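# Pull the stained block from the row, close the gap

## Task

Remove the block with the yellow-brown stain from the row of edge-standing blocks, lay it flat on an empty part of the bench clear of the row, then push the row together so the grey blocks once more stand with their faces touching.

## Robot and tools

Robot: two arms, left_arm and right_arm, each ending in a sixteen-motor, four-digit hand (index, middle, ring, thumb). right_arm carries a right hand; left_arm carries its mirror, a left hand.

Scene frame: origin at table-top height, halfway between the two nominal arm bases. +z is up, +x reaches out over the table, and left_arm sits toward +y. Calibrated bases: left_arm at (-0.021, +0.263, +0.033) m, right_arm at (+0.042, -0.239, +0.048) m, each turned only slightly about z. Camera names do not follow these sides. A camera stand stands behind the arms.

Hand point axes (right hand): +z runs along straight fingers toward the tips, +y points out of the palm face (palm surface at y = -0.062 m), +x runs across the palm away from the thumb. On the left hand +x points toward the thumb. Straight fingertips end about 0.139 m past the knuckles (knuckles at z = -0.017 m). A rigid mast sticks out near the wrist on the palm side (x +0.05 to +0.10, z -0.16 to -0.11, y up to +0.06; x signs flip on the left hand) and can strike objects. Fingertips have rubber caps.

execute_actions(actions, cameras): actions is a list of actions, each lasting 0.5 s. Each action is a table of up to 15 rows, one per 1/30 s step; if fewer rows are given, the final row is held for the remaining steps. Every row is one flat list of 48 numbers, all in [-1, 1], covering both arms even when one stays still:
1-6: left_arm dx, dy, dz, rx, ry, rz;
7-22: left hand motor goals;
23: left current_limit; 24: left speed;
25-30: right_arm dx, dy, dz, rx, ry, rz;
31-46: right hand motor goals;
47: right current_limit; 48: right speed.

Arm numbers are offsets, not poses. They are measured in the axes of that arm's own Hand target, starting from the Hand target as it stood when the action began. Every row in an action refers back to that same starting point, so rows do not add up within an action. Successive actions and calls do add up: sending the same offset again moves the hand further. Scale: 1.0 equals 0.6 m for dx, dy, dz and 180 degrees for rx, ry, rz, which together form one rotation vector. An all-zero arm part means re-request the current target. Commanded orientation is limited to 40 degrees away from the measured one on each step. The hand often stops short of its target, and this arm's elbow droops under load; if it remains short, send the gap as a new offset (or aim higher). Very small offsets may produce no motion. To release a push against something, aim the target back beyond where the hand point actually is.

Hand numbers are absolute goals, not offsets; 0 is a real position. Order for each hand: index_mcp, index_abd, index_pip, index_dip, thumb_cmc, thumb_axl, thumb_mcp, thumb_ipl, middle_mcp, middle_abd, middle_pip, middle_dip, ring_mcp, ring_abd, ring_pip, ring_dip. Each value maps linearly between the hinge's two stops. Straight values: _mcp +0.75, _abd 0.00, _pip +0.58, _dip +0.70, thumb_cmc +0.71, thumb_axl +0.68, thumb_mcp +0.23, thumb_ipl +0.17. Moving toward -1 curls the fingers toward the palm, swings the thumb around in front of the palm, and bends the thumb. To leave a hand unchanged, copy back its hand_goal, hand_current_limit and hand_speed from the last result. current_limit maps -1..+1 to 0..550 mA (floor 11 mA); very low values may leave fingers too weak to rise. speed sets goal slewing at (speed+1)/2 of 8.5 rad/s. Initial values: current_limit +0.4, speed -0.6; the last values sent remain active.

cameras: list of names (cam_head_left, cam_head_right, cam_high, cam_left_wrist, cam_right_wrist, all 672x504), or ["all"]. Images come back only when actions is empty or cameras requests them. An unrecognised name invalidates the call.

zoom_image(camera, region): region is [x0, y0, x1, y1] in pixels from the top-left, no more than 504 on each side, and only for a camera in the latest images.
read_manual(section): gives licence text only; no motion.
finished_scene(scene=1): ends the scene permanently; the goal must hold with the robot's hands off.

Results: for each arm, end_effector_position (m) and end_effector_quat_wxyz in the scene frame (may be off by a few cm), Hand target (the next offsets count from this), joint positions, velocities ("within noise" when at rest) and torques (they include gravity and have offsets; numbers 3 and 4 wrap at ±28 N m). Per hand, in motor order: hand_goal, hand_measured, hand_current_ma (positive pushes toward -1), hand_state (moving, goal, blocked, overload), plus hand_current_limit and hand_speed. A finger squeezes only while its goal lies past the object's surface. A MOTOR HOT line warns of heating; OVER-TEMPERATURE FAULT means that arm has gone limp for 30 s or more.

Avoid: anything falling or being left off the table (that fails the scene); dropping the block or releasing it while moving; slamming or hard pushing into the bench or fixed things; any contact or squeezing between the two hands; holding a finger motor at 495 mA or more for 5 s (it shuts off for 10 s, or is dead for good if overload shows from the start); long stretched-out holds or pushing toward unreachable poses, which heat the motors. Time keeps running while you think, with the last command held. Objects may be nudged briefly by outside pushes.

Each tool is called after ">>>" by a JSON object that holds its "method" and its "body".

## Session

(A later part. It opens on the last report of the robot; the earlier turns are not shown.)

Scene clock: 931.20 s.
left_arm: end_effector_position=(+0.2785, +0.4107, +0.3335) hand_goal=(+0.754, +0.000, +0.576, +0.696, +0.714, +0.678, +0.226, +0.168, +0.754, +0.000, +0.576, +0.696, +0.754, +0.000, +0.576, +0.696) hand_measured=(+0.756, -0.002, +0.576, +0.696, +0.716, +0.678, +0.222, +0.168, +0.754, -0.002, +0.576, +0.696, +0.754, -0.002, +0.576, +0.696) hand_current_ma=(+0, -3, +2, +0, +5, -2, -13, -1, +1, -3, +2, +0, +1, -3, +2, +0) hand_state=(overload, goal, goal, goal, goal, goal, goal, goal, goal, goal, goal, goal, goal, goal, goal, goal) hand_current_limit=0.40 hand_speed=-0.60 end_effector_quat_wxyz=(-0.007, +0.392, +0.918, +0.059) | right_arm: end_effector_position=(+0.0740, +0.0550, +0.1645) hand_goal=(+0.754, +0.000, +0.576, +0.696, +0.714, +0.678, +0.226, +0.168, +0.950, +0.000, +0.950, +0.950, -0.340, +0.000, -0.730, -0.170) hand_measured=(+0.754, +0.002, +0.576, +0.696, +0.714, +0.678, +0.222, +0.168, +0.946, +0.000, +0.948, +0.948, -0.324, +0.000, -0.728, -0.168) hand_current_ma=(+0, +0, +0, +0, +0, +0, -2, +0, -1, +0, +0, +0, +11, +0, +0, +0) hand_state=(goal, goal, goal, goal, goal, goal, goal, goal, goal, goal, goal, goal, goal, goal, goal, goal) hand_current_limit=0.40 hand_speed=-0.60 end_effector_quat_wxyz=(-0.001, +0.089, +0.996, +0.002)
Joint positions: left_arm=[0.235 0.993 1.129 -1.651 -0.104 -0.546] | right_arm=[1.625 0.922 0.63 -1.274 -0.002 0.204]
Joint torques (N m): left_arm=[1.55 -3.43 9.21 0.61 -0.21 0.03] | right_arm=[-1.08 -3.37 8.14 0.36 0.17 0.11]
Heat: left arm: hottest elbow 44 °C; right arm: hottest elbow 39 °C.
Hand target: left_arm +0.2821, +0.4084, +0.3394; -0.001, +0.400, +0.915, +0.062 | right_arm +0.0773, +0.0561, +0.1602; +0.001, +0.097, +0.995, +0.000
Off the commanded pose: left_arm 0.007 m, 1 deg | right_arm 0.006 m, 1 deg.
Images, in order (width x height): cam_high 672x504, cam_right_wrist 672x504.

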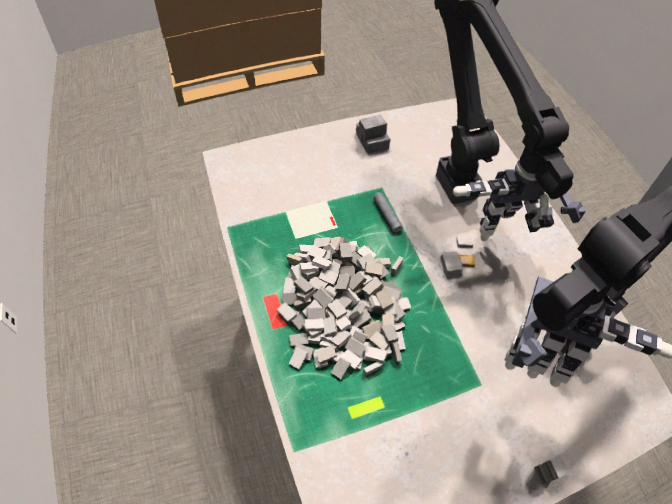

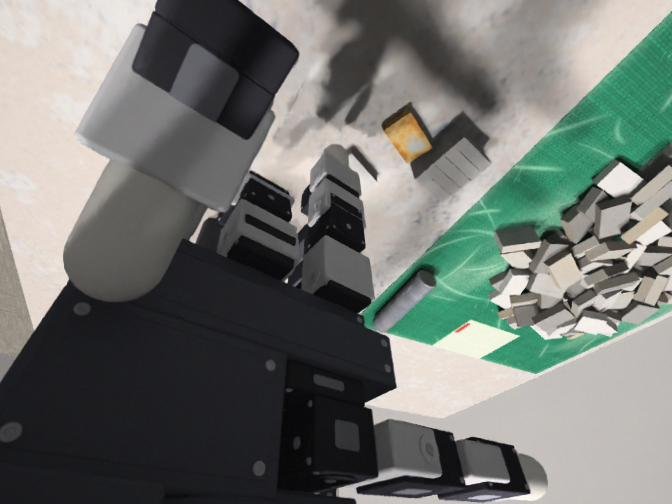

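>>> {"method": "execute_actions", "body": {"actions": [[[0,0,0,0,0,0,0.754,0,0.576,0.696,0.714,0.678,0.226,0.168,0.754,0,0.576,0.696,0.754,0,0.576,0.696,0.4,-0.6,-0.0497,-0.0135,-0.0433,0,0,0.022,0.754,0.137,0.576,0.696,0.714,0.678,0.226,0.168,0.754,-0.137,0.576,0.696,-0.34,0,-0.73,-0.17,0.4,-0.6]],[[0,0,0,0,0,0,0.754,0,0.576,0.696,0.714,0.678,0.226,0.168,0.754,0,0.576,0.696,0.754,0,0.576,0.696,0.4,-0.6,-0.0497,-0.0135,0,0,0,0.022,0.754,0.137,0.576,0.696,0.714,0.678,0.226,0.168,0.754,-0.137,0.576,0.696,-0.34,0,-0.73,-0.17,0.4,-0.6]],[[0,0,0,0,0,0,0.754,0,0.576,0.696,0.714,0.678,0.226,0.168,0.754,0,0.576,0.696,0.754,0,0.576,0.696,0.4,-0.6,-0.0497,-0.0135,0,0,0,0.022,0.754,0.137,0.576,0.696,0.714,0.678,0.226,0.168,0.754,-0.137,0.576,0.696,-0.34,0,-0.73,-0.17,0.4,-0.6]]], "cameras": ["cam_head_left", "cam_high", "cam_right_wrist"]}}

>>> {"method": "zoom_image", "body": {"camera": "cam_right_wrist", "region": [220, 20, 440, 240]}}

>>> {"method": "zoom_image", "body": {"camera": "cam_high", "region": [415, 205, 495, 285]}}

Scene clock: 1104.87 s.
left_arm: end_effector_position=(+0.2785, +0.4107, +0.3335) hand_goal=(+0.754, +0.000, +0.576, +0.696, +0.714, +0.678, +0.226, +0.168, +0.754, +0.000, +0.576, +0.696, +0.754, +0.000, +0.576, +0.696) hand_measured=(+0.756, -0.002, +0.576, +0.696, +0.716, +0.678, +0.222, +0.168, +0.754, -0.002, +0.576, +0.696, +0.754, -0.002, +0.576, +0.696) hand_current_ma=(+0, -3, +2, +0, +5, -2, -13, -1, +1, -3, +2, +0, +1, -3, +2, +0) hand_state=(overload, goal, goal, goal, goal, goal, goal, goal, goal, goal, goal, goal, goal, goal, goal, goal) hand_current_limit=0.40 hand_speed=-0.60 end_effector_quat_wxyz=(-0.007, +0.392, +0.918, +0.059) | right_arm: end_effector_position=(+0.1589, +0.0086, +0.1822) hand_goal=(+0.754, +0.138, +0.576, +0.696, +0.714, +0.678, +0.226, +0.168, +0.754, -0.136, +0.576, +0.696, -0.340, +0.000, -0.730, -0.170) hand_measured=(+0.752, +0.136, +0.576, +0.696, +0.712, +0.678, +0.222, +0.168, +0.754, -0.134, +0.578, +0.698, -0.324, +0.000, -0.728, -0.168) hand_current_ma=(+0, +0, +0, +0, +0, +0, -2, +0, +0, +0, +0, +0, +11, +0, +0, +0) hand_state=(goal, goal, goal, goal, goal, goal, goal, goal, goal, goal, goal, goal, goal, goal, goal, goal) hand_current_limit=0.40 hand_speed=-0.60 end_effector_quat_wxyz=(+0.002, +0.206, +0.979, +0.000)
Joint positions: left_arm=[0.235 0.993 1.129 -1.651 -0.104 -0.546] | right_arm=[1.271 0.823 0.63 -1.378 0.004 0.087]
Joint torques (N m): left_arm=[1.61 -3.55 9.2 0.66 -0.21 0.03] | right_arm=[-0.21 -3.78 9.42 -0.51 -0.01 -0.1]
Heat: left arm: hottest elbow 44 °C; right arm: hottest elbow 39 °C.
Hand target: left_arm +0.2821, +0.4084, +0.3394; -0.001, +0.400, +0.915, +0.062 | right_arm +0.1571, +0.0093, +0.1862; +0.001, +0.200, +0.980, +0.000
Off the commanded pose: left_arm 0.007 m, 1 deg | right_arm 0.004 m, 1 deg.
Images, in order (width x height): cam_head_left 672x504, cam_high 672x504, cam_right_wrist 672x504.

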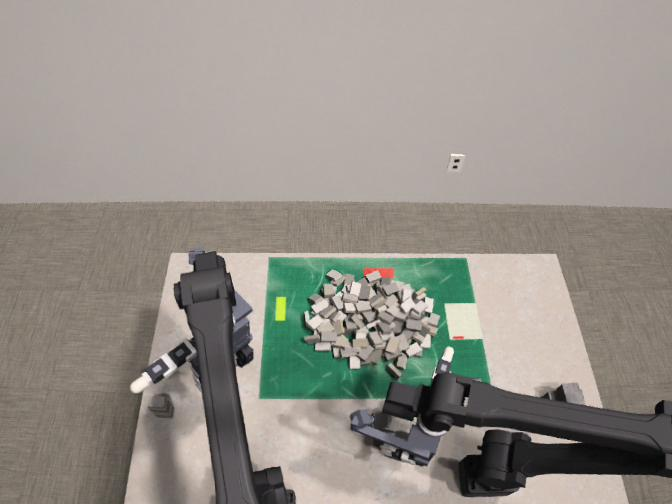

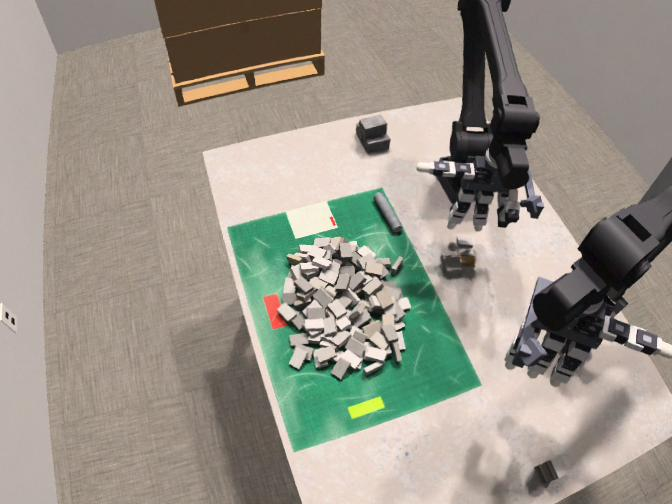

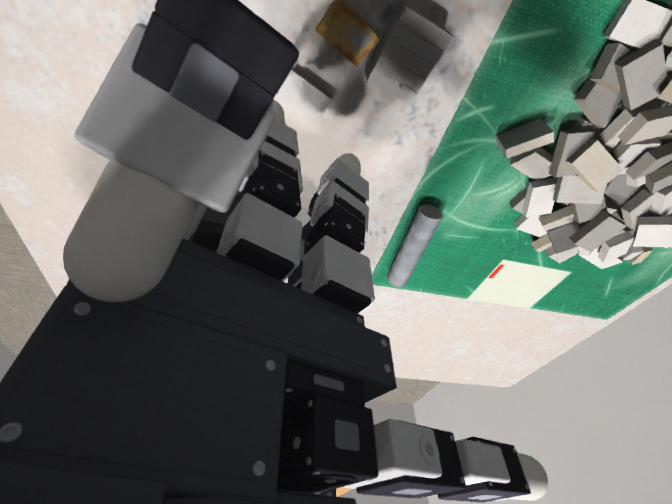

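Scaled by 2.291 from the camera's 672x504 image, which has a finer 960x720 frame.

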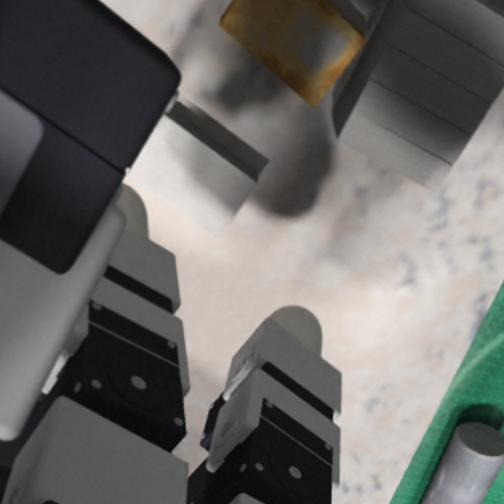

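Scaled by 6.300 from the camera's 672x504 image, which has a finer 960x720 frame.

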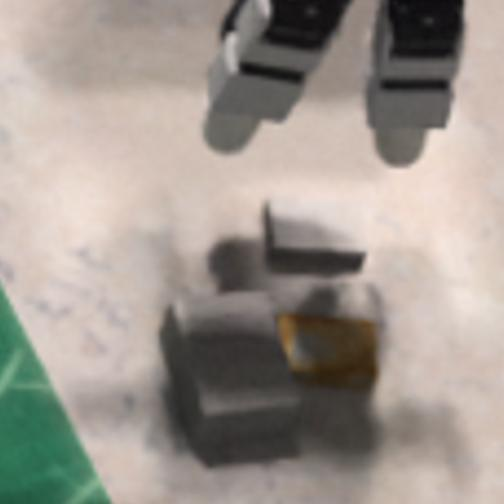

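>>> {"method": "execute_actions", "body": {"actions": [[[0,0,0,0,0,0,0.754,0,0.576,0.696,0.714,0.678,0.226,0.168,0.754,0,0.576,0.696,0.754,0,0.576,0.696,0.4,-0.6,0.0267,-0.005,0.05,0,0,-0.0256,0.754,0.137,0.576,0.696,0.714,0.678,0.226,0.168,0.754,-0.137,0.576,0.696,0.95,0,0.95,0.95,0.4,-0.6]]], "cameras": ["cam_high", "cam_right_wrist"]}}

>>> {"method": "zoom_image", "body": {"camera": "cam_right_wrist", "region": [220, 20, 440, 240]}}

>>> {"method": "zoom_image", "body": {"camera": "cam_high", "region": [415, 205, 495, 285]}}

Scene clock: 1139.93 s.
left_arm: end_effector_position=(+0.2785, +0.4107, +0.3335) hand_goal=(+0.754, +0.000, +0.576, +0.696, +0.714, +0.678, +0.226, +0.168, +0.754, +0.000, +0.576, +0.696, +0.754, +0.000, +0.576, +0.696) hand_measured=(+0.756, -0.002, +0.576, +0.696, +0.716, +0.678, +0.222, +0.168, +0.754, -0.002, +0.576, +0.696, +0.754, -0.002, +0.576, +0.696) hand_current_ma=(+0, -3, +2, +0, +5, -2, -13, -1, +1, -3, +2, +0, +1, -3, +2, +0) hand_state=(overload, goal, goal, goal, goal, goal, goal, goal, goal, goal, goal, goal, goal, goal, goal, goal) hand_current_limit=0.40 hand_speed=-0.60 end_effector_quat_wxyz=(-0.007, +0.392, +0.918, +0.059) | right_arm: end_effector_position=(+0.1420, +0.0073, +0.1551) hand_goal=(+0.754, +0.138, +0.576, +0.696, +0.714, +0.678, +0.226, +0.168, +0.754, -0.136, +0.576, +0.696, +0.950, +0.000, +0.950, +0.950) hand_measured=(+0.752, +0.136, +0.576, +0.696, +0.714, +0.678, +0.222, +0.168, +0.752, -0.134, +0.578, +0.698, +0.940, +0.000, +0.942, +0.946) hand_current_ma=(+0, +0, +0, +0, +0, +0, -2, +0, +0, +0, +0, +0, -5, +0, -2, -1) hand_state=(goal, goal, goal, goal, goal, goal, goal, goal, goal, goal, goal, goal, goal, goal, goal, goal) hand_current_limit=0.40 hand_speed=-0.60 end_effector_quat_wxyz=(+0.001, +0.167, +0.986, -0.005)
Joint positions: left_arm=[0.235 0.993 1.129 -1.651 -0.104 -0.546] | right_arm=[1.32 0.822 0.559 -1.317 0.002 0.057]
Joint torques (N m): left_arm=[1.49 -3.37 9.2 0.68 -0.21 0.03] | right_arm=[-0.15 -2.14 8.88 0.28 0.02 -0.09]
Heat: left arm: hottest elbow 44 °C; right arm: hottest elbow 41 °C.
Hand target: left_arm +0.2821, +0.4084, +0.3394; -0.001, +0.400, +0.915, +0.062 | right_arm +0.1413, +0.0128, +0.1562; +0.001, +0.160, +0.987, +0.000
Off the commanded pose: left_arm 0.007 m, 1 deg | right_arm 0.006 m, 1 deg.
Images, in order (width x height): cam_high 672x504, cam_right_wrist 672x504.

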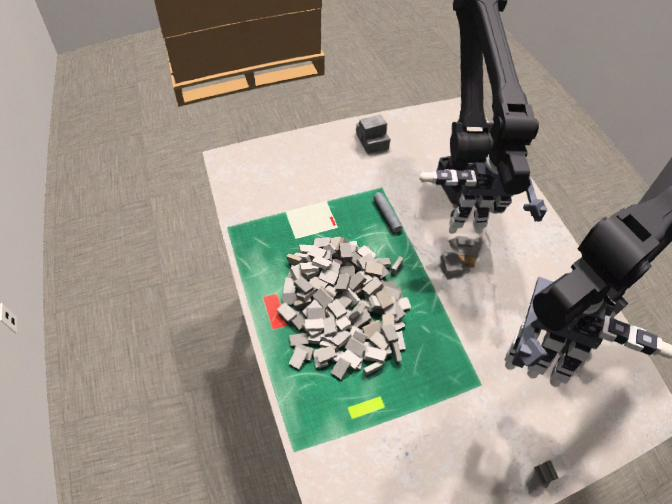

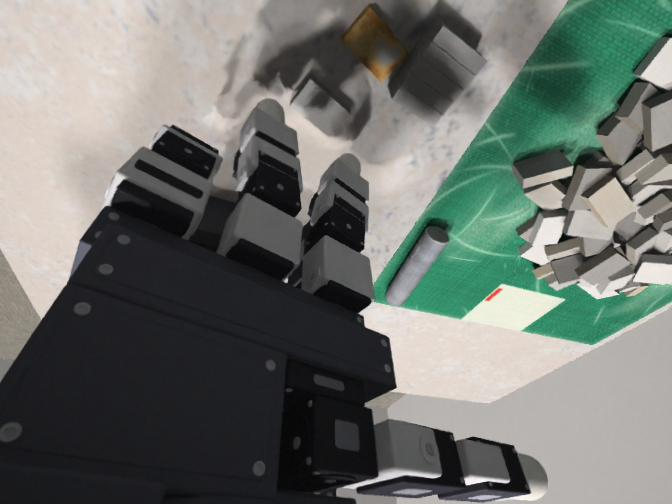

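Scaled by 2.291 from the camera's 672x504 image, which has a finer 960x720 frame.

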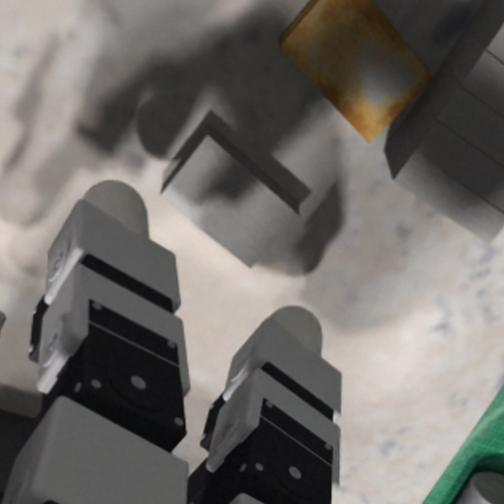

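Scaled by 6.300 from the camera's 672x504 image, which has a finer 960x720 frame.

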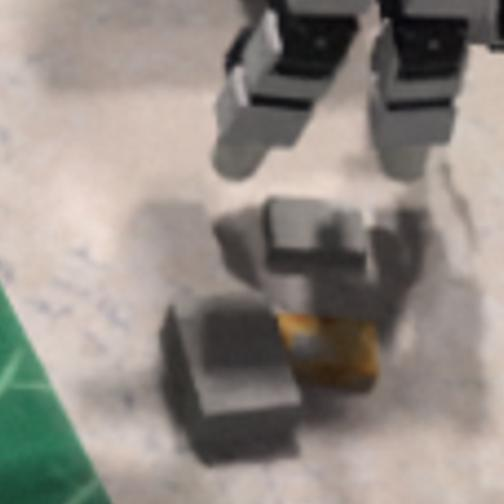

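>>> {"method": "execute_actions", "body": {"actions": [[[0,0,0,0,0,0,0.754,0,0.576,0.696,0.714,0.678,0.226,0.168,0.754,0,0.576,0.696,0.754,0,0.576,0.696,0.4,-0.6,0.005,0.0117,0.0345,0,0,0,0.754,0.137,0.576,0.696,0.714,0.678,0.226,0.168,0.754,-0.137,0.576,0.696,0.95,0,0.95,0.95,0.4,-0.6]]], "cameras": ["cam_high", "cam_right_wrist"]}}

>>> {"method": "zoom_image", "body": {"camera": "cam_right_wrist", "region": [220, 40, 380, 200]}}

>>> {"method": "zoom_image", "body": {"camera": "cam_high", "region": [425, 215, 495, 285]}}

Scene clock: 1164.33 s.
left_arm: end_effector_position=(+0.2785, +0.4107, +0.3335) hand_goal=(+0.754, +0.000, +0.576, +0.696, +0.714, +0.678, +0.226, +0.168, +0.754, +0.000, +0.576, +0.696, +0.754, +0.000, +0.576, +0.696) hand_measured=(+0.756, -0.002, +0.576, +0.696, +0.716, +0.678, +0.222, +0.168, +0.754, -0.002, +0.576, +0.696, +0.754, -0.002, +0.576, +0.696) hand_current_ma=(+0, -3, +2, +0, +5, -2, -13, -1, +1, -3, +2, +0, +1, -3, +2, +0) hand_state=(overload, goal, goal, goal, goal, goal, goal, goal, goal, goal, goal, goal, goal, goal, goal, goal) hand_current_limit=0.40 hand_speed=-0.60 end_effector_quat_wxyz=(-0.007, +0.392, +0.918, +0.059) | right_arm: end_effector_position=(+0.1422, +0.0176, +0.1368) hand_goal=(+0.754, +0.138, +0.576, +0.696, +0.714, +0.678, +0.226, +0.168, +0.754, -0.136, +0.576, +0.696, +0.950, +0.000, +0.950, +0.950) hand_measured=(+0.754, +0.136, +0.576, +0.696, +0.714, +0.678, +0.222, +0.168, +0.754, -0.134, +0.578, +0.698, +0.942, +0.000, +0.944, +0.946) hand_current_ma=(+0, +0, +0, +0, +0, +0, -2, +0, +0, +0, +0, +0, -3, +0, -2, -1) hand_state=(goal, goal, goal, goal, goal, goal, goal, goal, goal, goal, goal, goal, goal, goal, goal, goal) hand_current_limit=0.40 hand_speed=-0.60 end_effector_quat_wxyz=(+0.001, +0.162, +0.987, -0.003)
Joint positions: left_arm=[0.235 0.993 1.129 -1.651 -0.104 -0.546] | right_arm=[1.329 0.876 0.533 -1.232 0.002 0.057]
Joint torques (N m): left_arm=[1.61 -3.43 9.22 0.69 -0.22 0.03] | right_arm=[0.09 -3.08 8.08 0.28 0.03 0.05]
Heat: left arm: hottest elbow 44 °C; right arm: hottest elbow 42 °C.
Hand target: left_arm +0.2821, +0.4084, +0.3394; -0.001, +0.400, +0.915, +0.062 | right_arm +0.1406, +0.0203, +0.1354; +0.001, +0.160, +0.987, +0.000
Off the commanded pose: left_arm 0.007 m, 1 deg | right_arm 0.003 m, 0 deg.
Images, in order (width x height): cam_high 672x504, cam_right_wrist 672x504.

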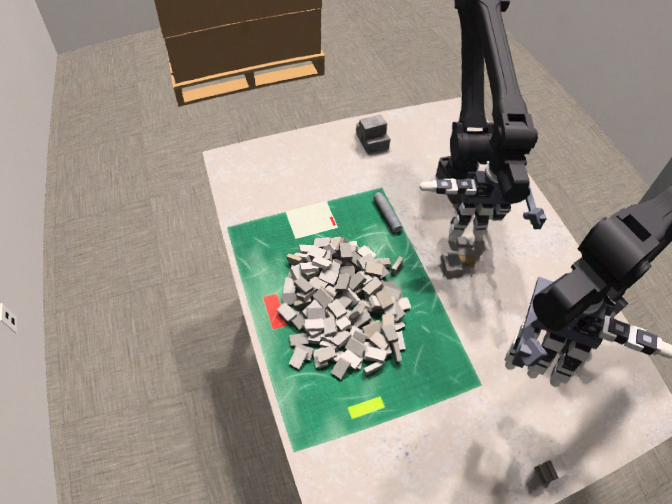

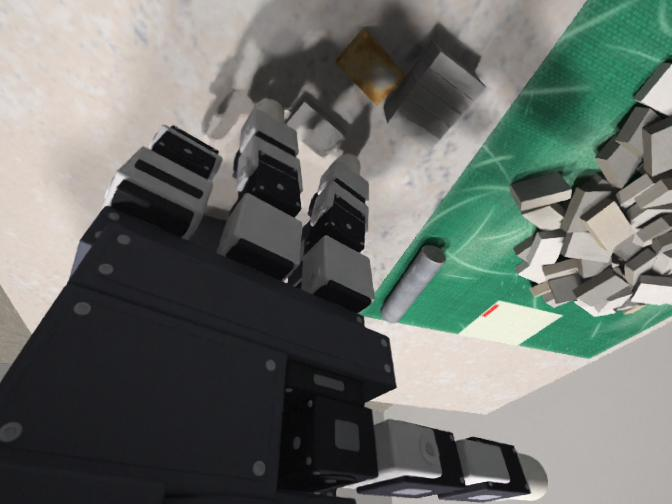

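Scaled by 3.150 from the camera's 672x504 image, which has a finer 960x720 frame.

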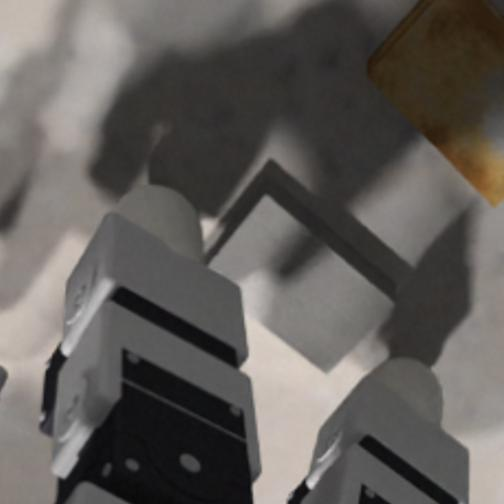

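Scaled by 7.200 from the camera's 672x504 image, which has a finer 960x720 frame.

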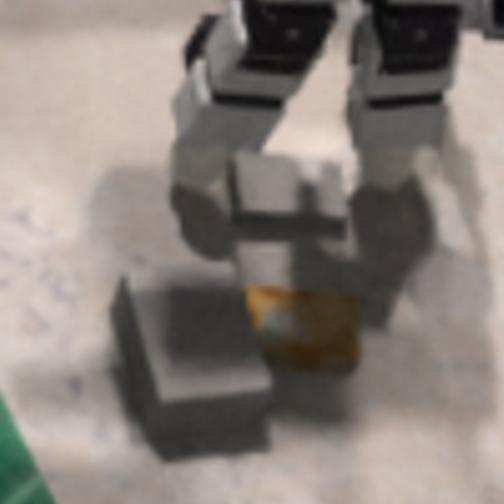

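>>> {"method": "execute_actions", "body": {"actions": [[[0,0,0,0,0,0,0.754,0,0.576,0.696,0.714,0.678,0.226,0.168,0.754,0,0.576,0.696,0.754,0,0.576,0.696,0.4,-0.6,0,0,0.012,0,0,0,0.754,0.137,0.576,0.696,0.714,0.678,0.226,0.168,0.754,-0.137,0.576,0.696,0.95,0,0.95,0.95,0.4,-0.9]],[[0,0,0,0,0,0,0.754,0,0.576,0.696,0.714,0.678,0.226,0.168,0.754,0,0.576,0.696,0.754,0,0.576,0.696,0.4,-0.6,0,0,0,0,0,0,0.754,-0.08,0.576,0.696,0.714,0.678,0.226,0.168,0.754,0.08,0.576,0.696,0.95,0,0.95,0.95,0.4,-0.9]],[[0,0,0,0,0,0,0.754,0,0.576,0.696,0.714,0.678,0.226,0.168,0.754,0,0.576,0.696,0.754,0,0.576,0.696,0.4,-0.6,0,0,0,0,0,0,0.754,-0.08,0.576,0.696,0.714,0.678,0.226,0.168,0.754,0.08,0.576,0.696,0.95,0,0.95,0.95,0.4,-0.9]]], "cameras": ["cam_high", "cam_right_wrist"]}}

>>> {"method": "zoom_image", "body": {"camera": "cam_right_wrist", "region": [220, 40, 380, 200]}}

>>> {"method": "zoom_image", "body": {"camera": "cam_high", "region": [425, 215, 495, 285]}}

Scene clock: 1190.17 s.
left_arm: end_effector_position=(+0.2785, +0.4107, +0.3335) hand_goal=(+0.754, +0.000, +0.576, +0.696, +0.714, +0.678, +0.226, +0.168, +0.754, +0.000, +0.576, +0.696, +0.754, +0.000, +0.576, +0.696) hand_measured=(+0.756, -0.002, +0.576, +0.696, +0.716, +0.678, +0.222, +0.168, +0.754, -0.002, +0.576, +0.696, +0.754, -0.002, +0.576, +0.696) hand_current_ma=(+0, -3, +2, +0, +5, -2, -13, -1, +1, -3, +2, +0, +1, -3, +2, +0) hand_state=(overload, goal, goal, goal, goal, goal, goal, goal, goal, goal, goal, goal, goal, goal, goal, goal) hand_current_limit=0.40 hand_speed=-0.60 end_effector_quat_wxyz=(-0.007, +0.392, +0.918, +0.059) | right_arm: end_effector_position=(+0.1425, +0.0187, +0.1322) hand_goal=(+0.754, -0.080, +0.576, +0.696, +0.714, +0.678, +0.226, +0.168, +0.754, +0.080, +0.576, +0.696, +0.950, +0.000, +0.950, +0.950) hand_measured=(+0.754, +0.064, +0.576, +0.696, +0.714, +0.678, +0.222, +0.168, +0.754, -0.070, +0.578, +0.698, +0.942, +0.000, +0.944, +0.946) hand_current_ma=(+0, +306, +0, +0, +0, +0, -2, +0, +0, -330, +0, +0, -3, +0, -2, -1) hand_state=(goal, blocked, goal, goal, goal, goal, goal, goal, goal, blocked, goal, goal, goal, goal, goal, goal) hand_current_limit=0.40 hand_speed=-0.90 end_effector_quat_wxyz=(+0.001, +0.162, +0.987, +0.002)
Joint positions: left_arm=[0.235 0.993 1.129 -1.651 -0.104 -0.546] | right_arm=[1.329 0.879 0.519 -1.207 0.002 0.057]
Joint torques (N m): left_arm=[1.67 -3.43 9.18 0.69 -0.22 0.02] | right_arm=[0.26 -2.55 7.9 0.28 0.04 0.06]
Heat: left arm: hottest elbow 44 °C; right arm: hottest elbow 40 °C.
Hand target: left_arm +0.2821, +0.4084, +0.3394; -0.001, +0.400, +0.915, +0.062 | right_arm +0.1407, +0.0204, +0.1282; +0.001, +0.160, +0.987, +0.000
Off the commanded pose: left_arm 0.007 m, 1 deg | right_arm 0.005 m, 0 deg.
Images, in order (width x height): cam_high 672x504, cam_right_wrist 672x504.

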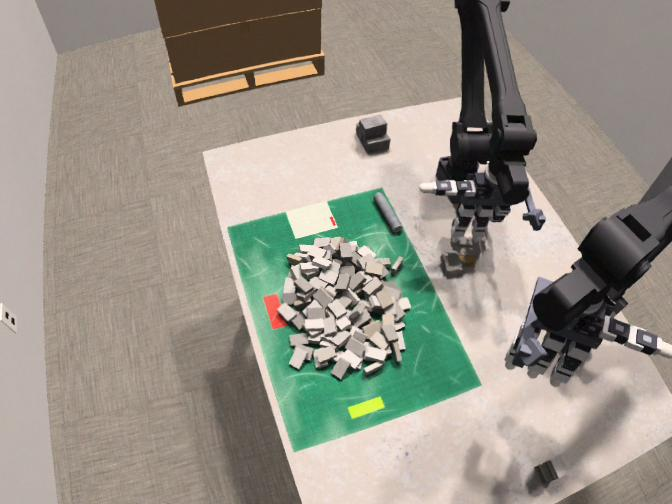

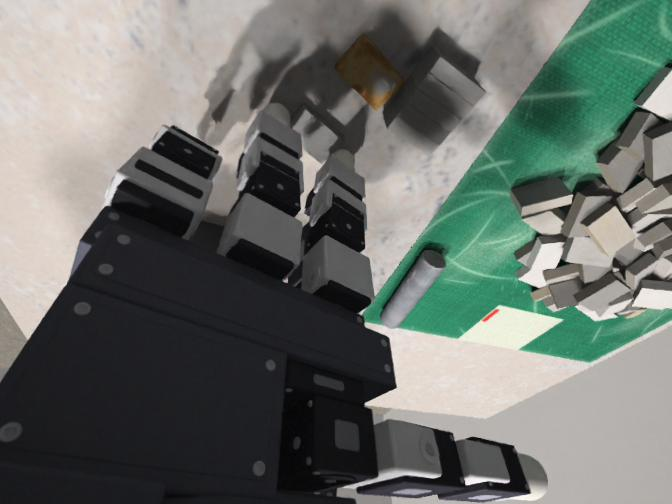

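Scaled by 3.150 from the camera's 672x504 image, which has a finer 960x720 frame.

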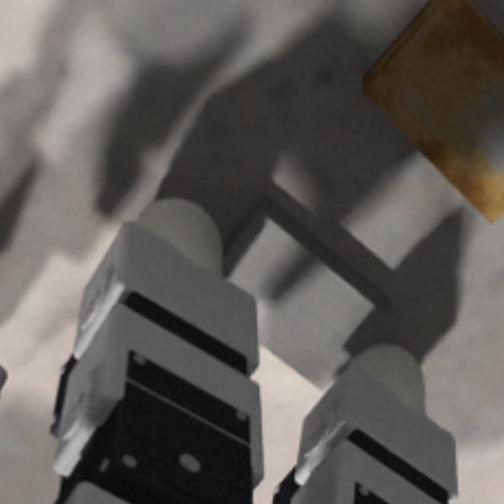

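Scaled by 7.200 from the camera's 672x504 image, which has a finer 960x720 frame.

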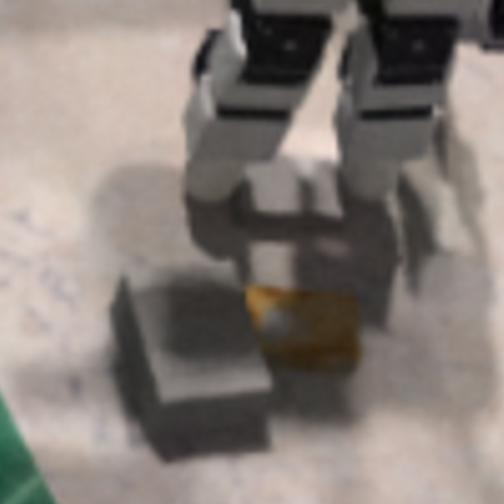

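>>> {"method": "execute_actions", "body": {"actions": [[[0,0,0,0,0,0,0.754,0,0.576,0.696,0.714,0.678,0.226,0.168,0.754,0,0.576,0.696,0.754,0,0.576,0.696,0.4,-0.6,0,0,-0.035,0,0,0,0.754,-0.08,0.576,0.696,0.714,0.678,0.226,0.168,0.754,0.08,0.576,0.696,0.95,0,0.95,0.95,0.4,-0.9]],[[0,0,0,0,0,0,0.754,0,0.576,0.696,0.714,0.678,0.226,0.168,0.754,0,0.576,0.696,0.754,0,0.576,0.696,0.4,-0.6,0,0,-0.04,0,0,-0.042,0.754,-0.08,0.576,0.696,0.714,0.678,0.226,0.168,0.754,0.08,0.576,0.696,0.95,0,0.95,0.95,0.4,-0.9]]], "cameras": ["cam_high", "cam_right_wrist"]}}

>>> {"method": "zoom_image", "body": {"camera": "cam_right_wrist", "region": [240, 0, 500, 200]}}

>>> {"method": "zoom_image", "body": {"camera": "cam_high", "region": [425, 205, 495, 275]}}

Scene clock: 1213.17 s.
left_arm: end_effector_position=(+0.2785, +0.4107, +0.3335) hand_goal=(+0.754, +0.000, +0.576, +0.696, +0.714, +0.678, +0.226, +0.168, +0.754, +0.000, +0.576, +0.696, +0.754, +0.000, +0.576, +0.696) hand_measured=(+0.756, -0.002, +0.576, +0.696, +0.716, +0.678, +0.222, +0.168, +0.754, -0.002, +0.576, +0.696, +0.754, -0.002, +0.576, +0.696) hand_current_ma=(+0, -3, +2, +0, +5, -2, -13, -1, +1, -3, +2, +0, +1, -3, +2, +0) hand_state=(overload, goal, goal, goal, goal, goal, goal, goal, goal, goal, goal, goal, goal, goal, goal, goal) hand_current_limit=0.40 hand_speed=-0.60 end_effector_quat_wxyz=(-0.007, +0.392, +0.918, +0.059) | right_arm: end_effector_position=(+0.1365, +0.0099, +0.1550) hand_goal=(+0.754, -0.080, +0.576, +0.696, +0.714, +0.678, +0.226, +0.168, +0.754, +0.080, +0.576, +0.696, +0.950, +0.000, +0.950, +0.950) hand_measured=(+0.748, +0.064, +0.574, +0.696, +0.714, +0.678, +0.222, +0.168, +0.758, -0.070, +0.578, +0.698, +0.942, +0.000, +0.944, +0.946) hand_current_ma=(-2, +305, +0, +0, +0, +0, -2, +0, +1, -329, +0, +0, -3, +0, -2, -1) hand_state=(goal, blocked, goal, goal, goal, goal, goal, goal, goal, blocked, goal, goal, goal, goal, goal, goal) hand_current_limit=0.40 hand_speed=-0.90 end_effector_quat_wxyz=(-0.001, +0.096, +0.995, -0.015)
Joint positions: left_arm=[0.235 0.993 1.129 -1.651 -0.104 -0.546] | right_arm=[1.288 0.832 0.568 -1.337 0.005 -0.119]
Joint torques (N m): left_arm=[1.61 -3.43 9.2 0.66 -0.21 0.04] | right_arm=[-1.08 -3.37 11.64 -0.64 -0.07 -0.1]
Heat: left arm: hottest elbow 44 °C; right arm: hottest elbow 41 °C.
Hand target: left_arm +0.2821, +0.4084, +0.3394; -0.001, +0.400, +0.915, +0.062 | right_arm +0.1405, +0.0204, +0.1732; +0.001, +0.094, +0.996, +0.000
Off the commanded pose: left_arm 0.007 m, 1 deg | right_arm 0.021 m, 2 deg.
Images, in order (width x height): cam_high 672x504, cam_right_wrist 672x504.

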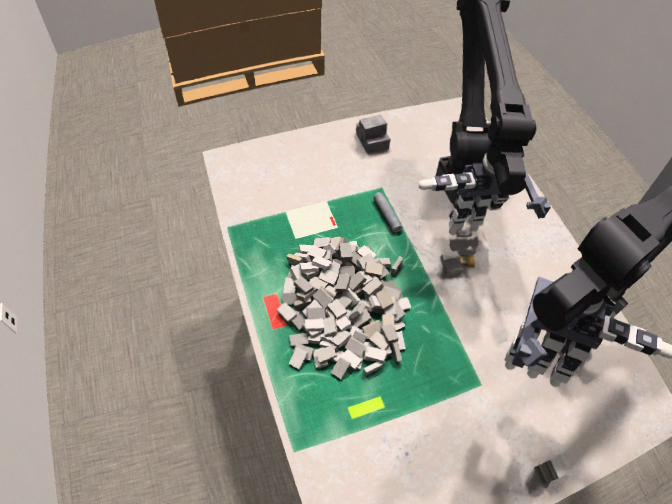

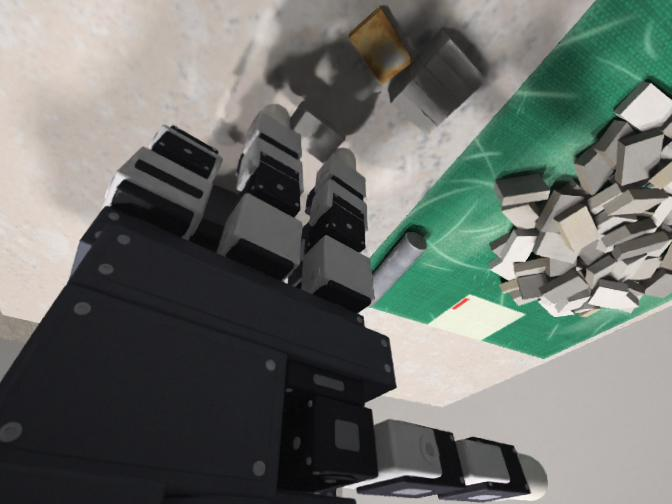

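Scaled by 1.938 from the camera's 672x504 image, which has a finer 960x720 frame.

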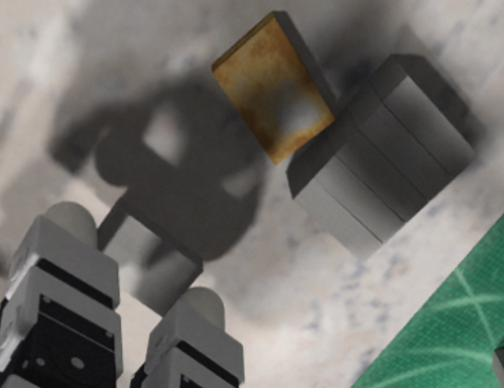

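Scaled by 7.200 from the camera's 672x504 image, which has a finer 960x720 frame.

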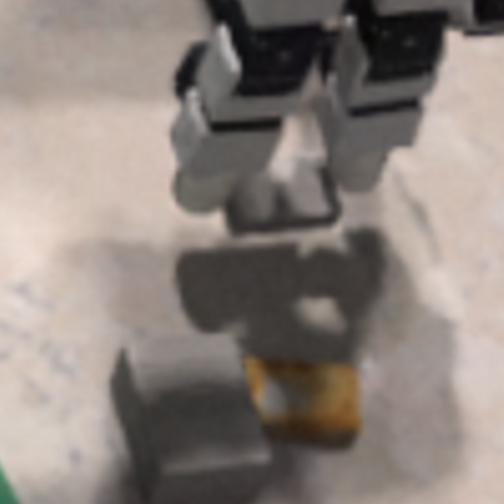

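>>> {"method": "execute_actions", "body": {"actions": [[[0,0,0,0,0,0,0.754,0,0.576,0.696,0.714,0.678,0.226,0.168,0.754,0,0.576,0.696,0.754,0,0.576,0.696,0.4,-0.6,-0.02,0.012,-0.025,0,0,0,0.754,-0.08,0.576,0.696,0.714,0.678,0.226,0.168,0.754,0.08,0.576,0.696,0.95,0,0.95,0.95,0.4,-0.9]],[[0,0,0,0,0,0,0.754,0,0.576,0.696,0.714,0.678,0.226,0.168,0.754,0,0.576,0.696,0.754,0,0.576,0.696,0.4,-0.6,-0.057,0.03,0.007,0,0,0,0.754,-0.08,0.576,0.696,0.714,0.678,0.226,0.168,0.754,0.08,0.576,0.696,0.95,0,0.95,0.95,0.4,-0.9]]], "cameras": ["cam_high", "cam_right_wrist"]}}

>>> {"method": "zoom_image", "body": {"camera": "cam_right_wrist", "region": [220, 0, 440, 180]}}

>>> {"method": "zoom_image", "body": {"camera": "cam_high", "region": [425, 205, 495, 275]}}

Scene clock: 1244.20 s.
left_arm: end_effector_position=(+0.2785, +0.4107, +0.3335) hand_goal=(+0.754, +0.000, +0.576, +0.696, +0.714, +0.678, +0.226, +0.168, +0.754, +0.000, +0.576, +0.696, +0.754, +0.000, +0.576, +0.696) hand_measured=(+0.756, -0.002, +0.576, +0.696, +0.716, +0.678, +0.222, +0.168, +0.754, -0.002, +0.576, +0.696, +0.754, -0.002, +0.576, +0.696) hand_current_ma=(+0, -3, +2, +0, +5, -2, -13, -1, +1, -3, +2, +0, +1, -3, +2, +0) hand_state=(overload, goal, goal, goal, goal, goal, goal, goal, goal, goal, goal, goal, goal, goal, goal, goal) hand_current_limit=0.40 hand_speed=-0.60 end_effector_quat_wxyz=(-0.007, +0.392, +0.918, +0.059) | right_arm: end_effector_position=(+0.1848, +0.0183, +0.1636) hand_goal=(+0.754, -0.080, +0.576, +0.696, +0.714, +0.678, +0.226, +0.168, +0.754, +0.080, +0.576, +0.696, +0.950, +0.000, +0.950, +0.950) hand_measured=(+0.746, +0.062, +0.572, +0.696, +0.714, +0.678, +0.222, +0.168, +0.760, -0.070, +0.578, +0.698, +0.942, +0.000, +0.944, +0.946) hand_current_ma=(-3, +296, -1, +0, +0, +0, -2, +0, +2, -329, +0, +0, -3, +0, -2, -1) hand_state=(goal, blocked, goal, goal, goal, goal, goal, goal, goal, blocked, goal, goal, goal, goal, goal, goal) hand_current_limit=0.40 hand_speed=-0.90 end_effector_quat_wxyz=(-0.008, +0.103, +0.994, -0.025)
Joint positions: left_arm=[0.235 0.993 1.129 -1.651 -0.104 -0.546] | right_arm=[1.081 0.939 0.649 -1.333 0.005 -0.311]
Joint torques (N m): left_arm=[1.67 -3.43 9.18 0.66 -0.21 0.04] | right_arm=[0.03 -4.6 11.82 0.06 -0.08 -0.11]
Heat: left arm: hottest elbow 44 °C; right arm: hottest elbow 42 °C.
Hand target: left_arm +0.2821, +0.4084, +0.3394; -0.001, +0.400, +0.915, +0.062 | right_arm +0.1908, +0.0364, +0.1842; +0.001, +0.095, +0.996, +0.000
Off the commanded pose: left_arm 0.007 m, 1 deg | right_arm 0.028 m, 3 deg.
Images, in order (width x height): cam_high 672x504, cam_right_wrist 672x504.

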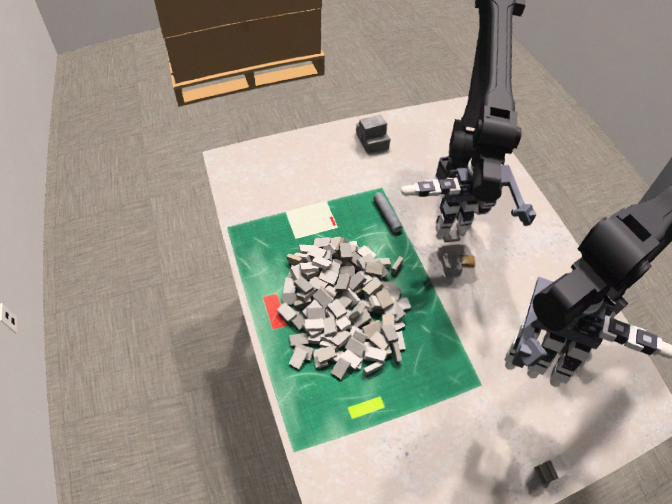

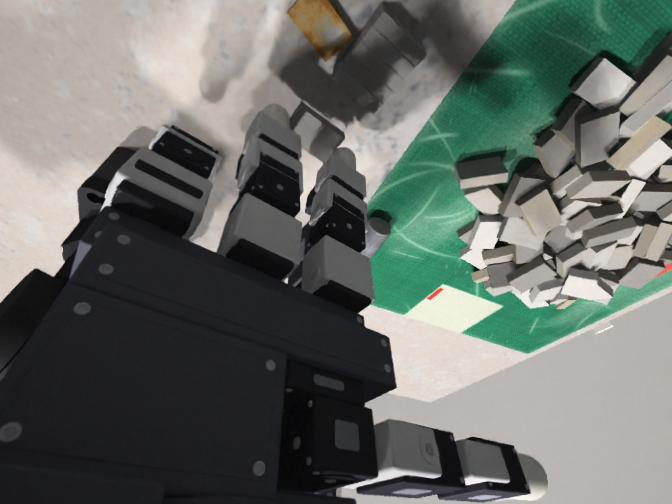

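Scaled by 2.291 from the camera's 672x504 image, which has a finer 960x720 frame.

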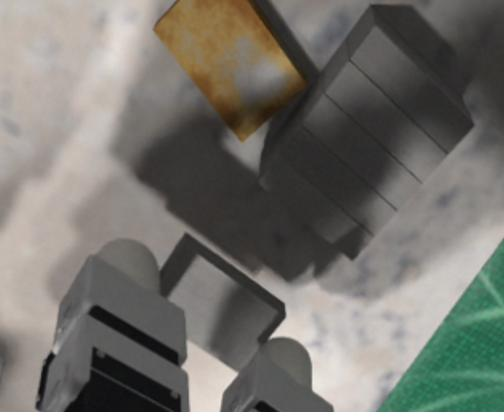

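Scaled by 7.200 from the camera's 672x504 image, which has a finer 960x720 frame.

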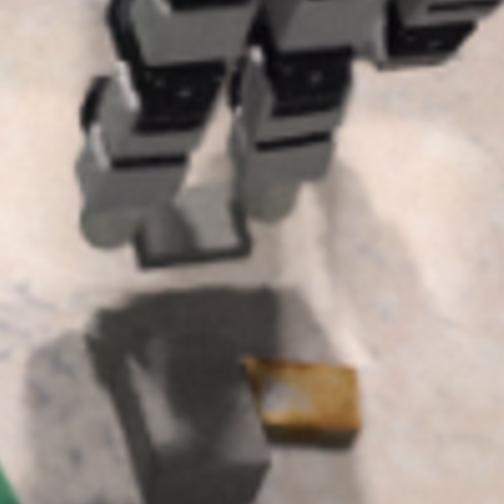

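>>> {"method": "execute_actions", "body": {"actions": [[[0,0,0,0,0,0,0.754,0,0.576,0.696,0.714,0.678,0.226,0.168,0.754,0,0.576,0.696,0.754,0,0.576,0.696,0.4,-0.6,-0.01,0.02,-0.006,0,0,0,0.754,-0.08,0.576,0.696,0.714,0.678,0.226,0.168,0.754,0.08,0.576,0.696,0.95,0,0.95,0.95,0.4,-0.9]],[[0,0,0,0,0,0,0.754,0,0.576,0.696,0.714,0.678,0.226,0.168,0.754,0,0.576,0.696,0.754,0,0.576,0.696,0.4,-0.6,-0.006,0.017,-0.002,0,0,0,0.754,-0.08,0.576,0.696,0.714,0.678,0.226,0.168,0.754,0.08,0.576,0.696,0.95,0,0.95,0.95,0.4,-0.9]]], "cameras": ["cam_high", "cam_right_wrist"]}}

>>> {"method": "zoom_image", "body": {"camera": "cam_right_wrist", "region": [240, 20, 420, 170]}}

>>> {"method": "zoom_image", "body": {"camera": "cam_high", "region": [425, 215, 495, 285]}}

Scene clock: 1273.20 s.
left_arm: end_effector_position=(+0.2785, +0.4107, +0.3335) hand_goal=(+0.754, +0.000, +0.576, +0.696, +0.714, +0.678, +0.226, +0.168, +0.754, +0.000, +0.576, +0.696, +0.754, +0.000, +0.576, +0.696) hand_measured=(+0.756, -0.002, +0.576, +0.696, +0.716, +0.678, +0.222, +0.168, +0.754, -0.002, +0.576, +0.696, +0.754, -0.002, +0.576, +0.696) hand_current_ma=(+0, -3, +2, +0, +5, -2, -13, -1, +1, -3, +2, +0, +1, -3, +2, +0) hand_state=(overload, goal, goal, goal, goal, goal, goal, goal, goal, goal, goal, goal, goal, goal, goal, goal) hand_current_limit=0.40 hand_speed=-0.60 end_effector_quat_wxyz=(-0.007, +0.392, +0.918, +0.059) | right_arm: end_effector_position=(+0.1956, +0.0390, +0.1710) hand_goal=(+0.754, -0.080, +0.576, +0.696, +0.714, +0.678, +0.226, +0.168, +0.754, +0.080, +0.576, +0.696, +0.950, +0.000, +0.950, +0.950) hand_measured=(+0.746, +0.062, +0.572, +0.696, +0.714, +0.678, +0.222, +0.168, +0.760, -0.070, +0.578, +0.698, +0.942, +0.000, +0.944, +0.946) hand_current_ma=(-3, +296, -1, +0, +0, +0, -2, +0, +2, -329, +1, +0, -3, +0, -2, -1) hand_state=(goal, blocked, goal, goal, goal, goal, goal, goal, goal, blocked, goal, goal, goal, goal, goal, goal) hand_current_limit=0.40 hand_speed=-0.90 end_effector_quat_wxyz=(-0.007, +0.099, +0.995, -0.022)
Joint positions: left_arm=[0.235 0.993 1.129 -1.651 -0.104 -0.546] | right_arm=[1.081 1.004 0.705 -1.317 0.005 -0.319]
Joint torques (N m): left_arm=[1.61 -3.43 9.18 0.66 -0.21 0.04] | right_arm=[-0.67 -5.01 11.81 0.14 -0.08 -0.08]
Heat: left arm: hottest elbow 45 °C; right arm: hottest elbow 46 °C.
Hand target: left_arm +0.2821, +0.4084, +0.3394; -0.001, +0.400, +0.915, +0.062 | right_arm +0.2044, +0.0564, +0.1890; +0.001, +0.095, +0.996, +0.000
Off the commanded pose: left_arm 0.007 m, 1 deg | right_arm 0.026 m, 3 deg.
Images, in order (width x height): cam_high 672x504, cam_right_wrist 672x504.

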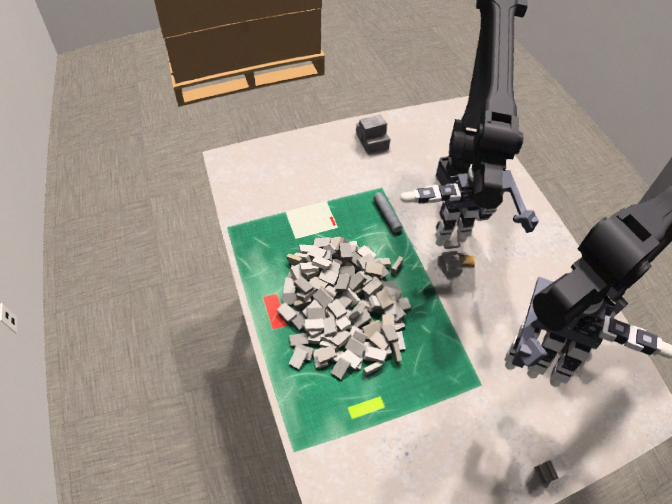

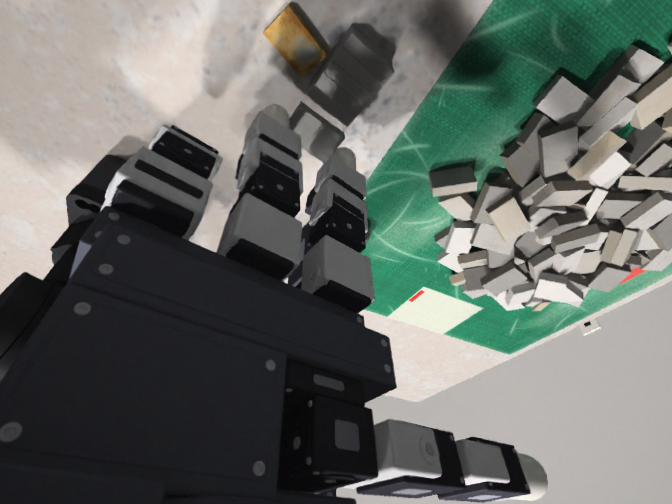

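Scaled by 2.800 from the camera's 672x504 image, which has a finer 960x720 frame.

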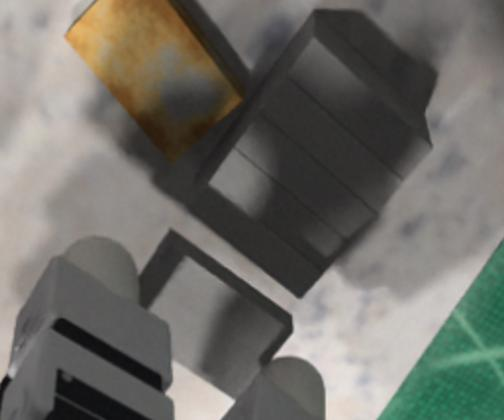

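Scaled by 7.200 from the camera's 672x504 image, which has a finer 960x720 frame.

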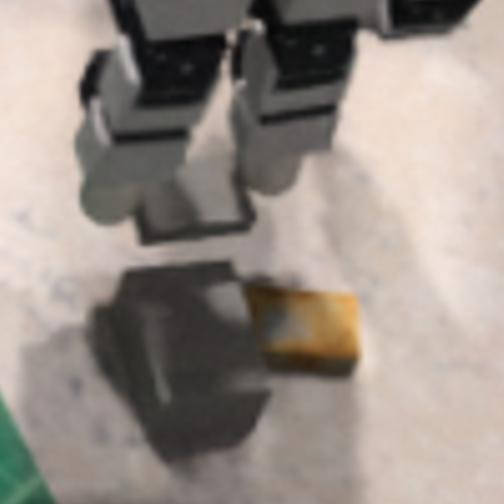

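>>> {"method": "zoom_image", "body": {"camera": "cam_right_wrist", "region": [280, 70, 380, 170]}}

>>> {"method": "zoom_image", "body": {"camera": "cam_high", "region": [430, 235, 480, 285]}}

Scaled by 5.040 from the camera's 672x504 image, which has a finer 960x720 frame.

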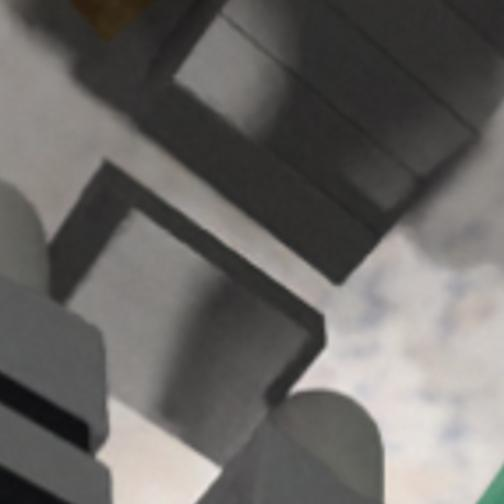

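Scaled by 10.080 from the camera's 672x504 image, which has a finer 960x720 frame.

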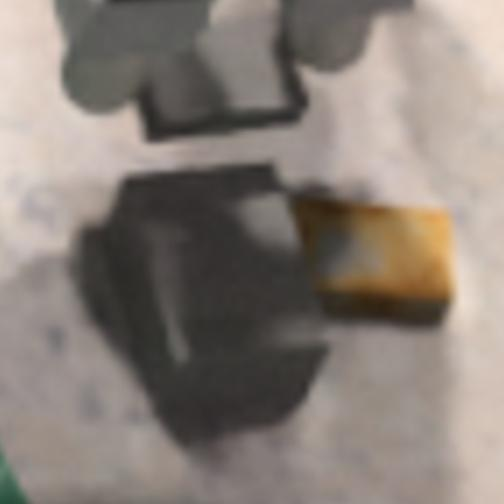

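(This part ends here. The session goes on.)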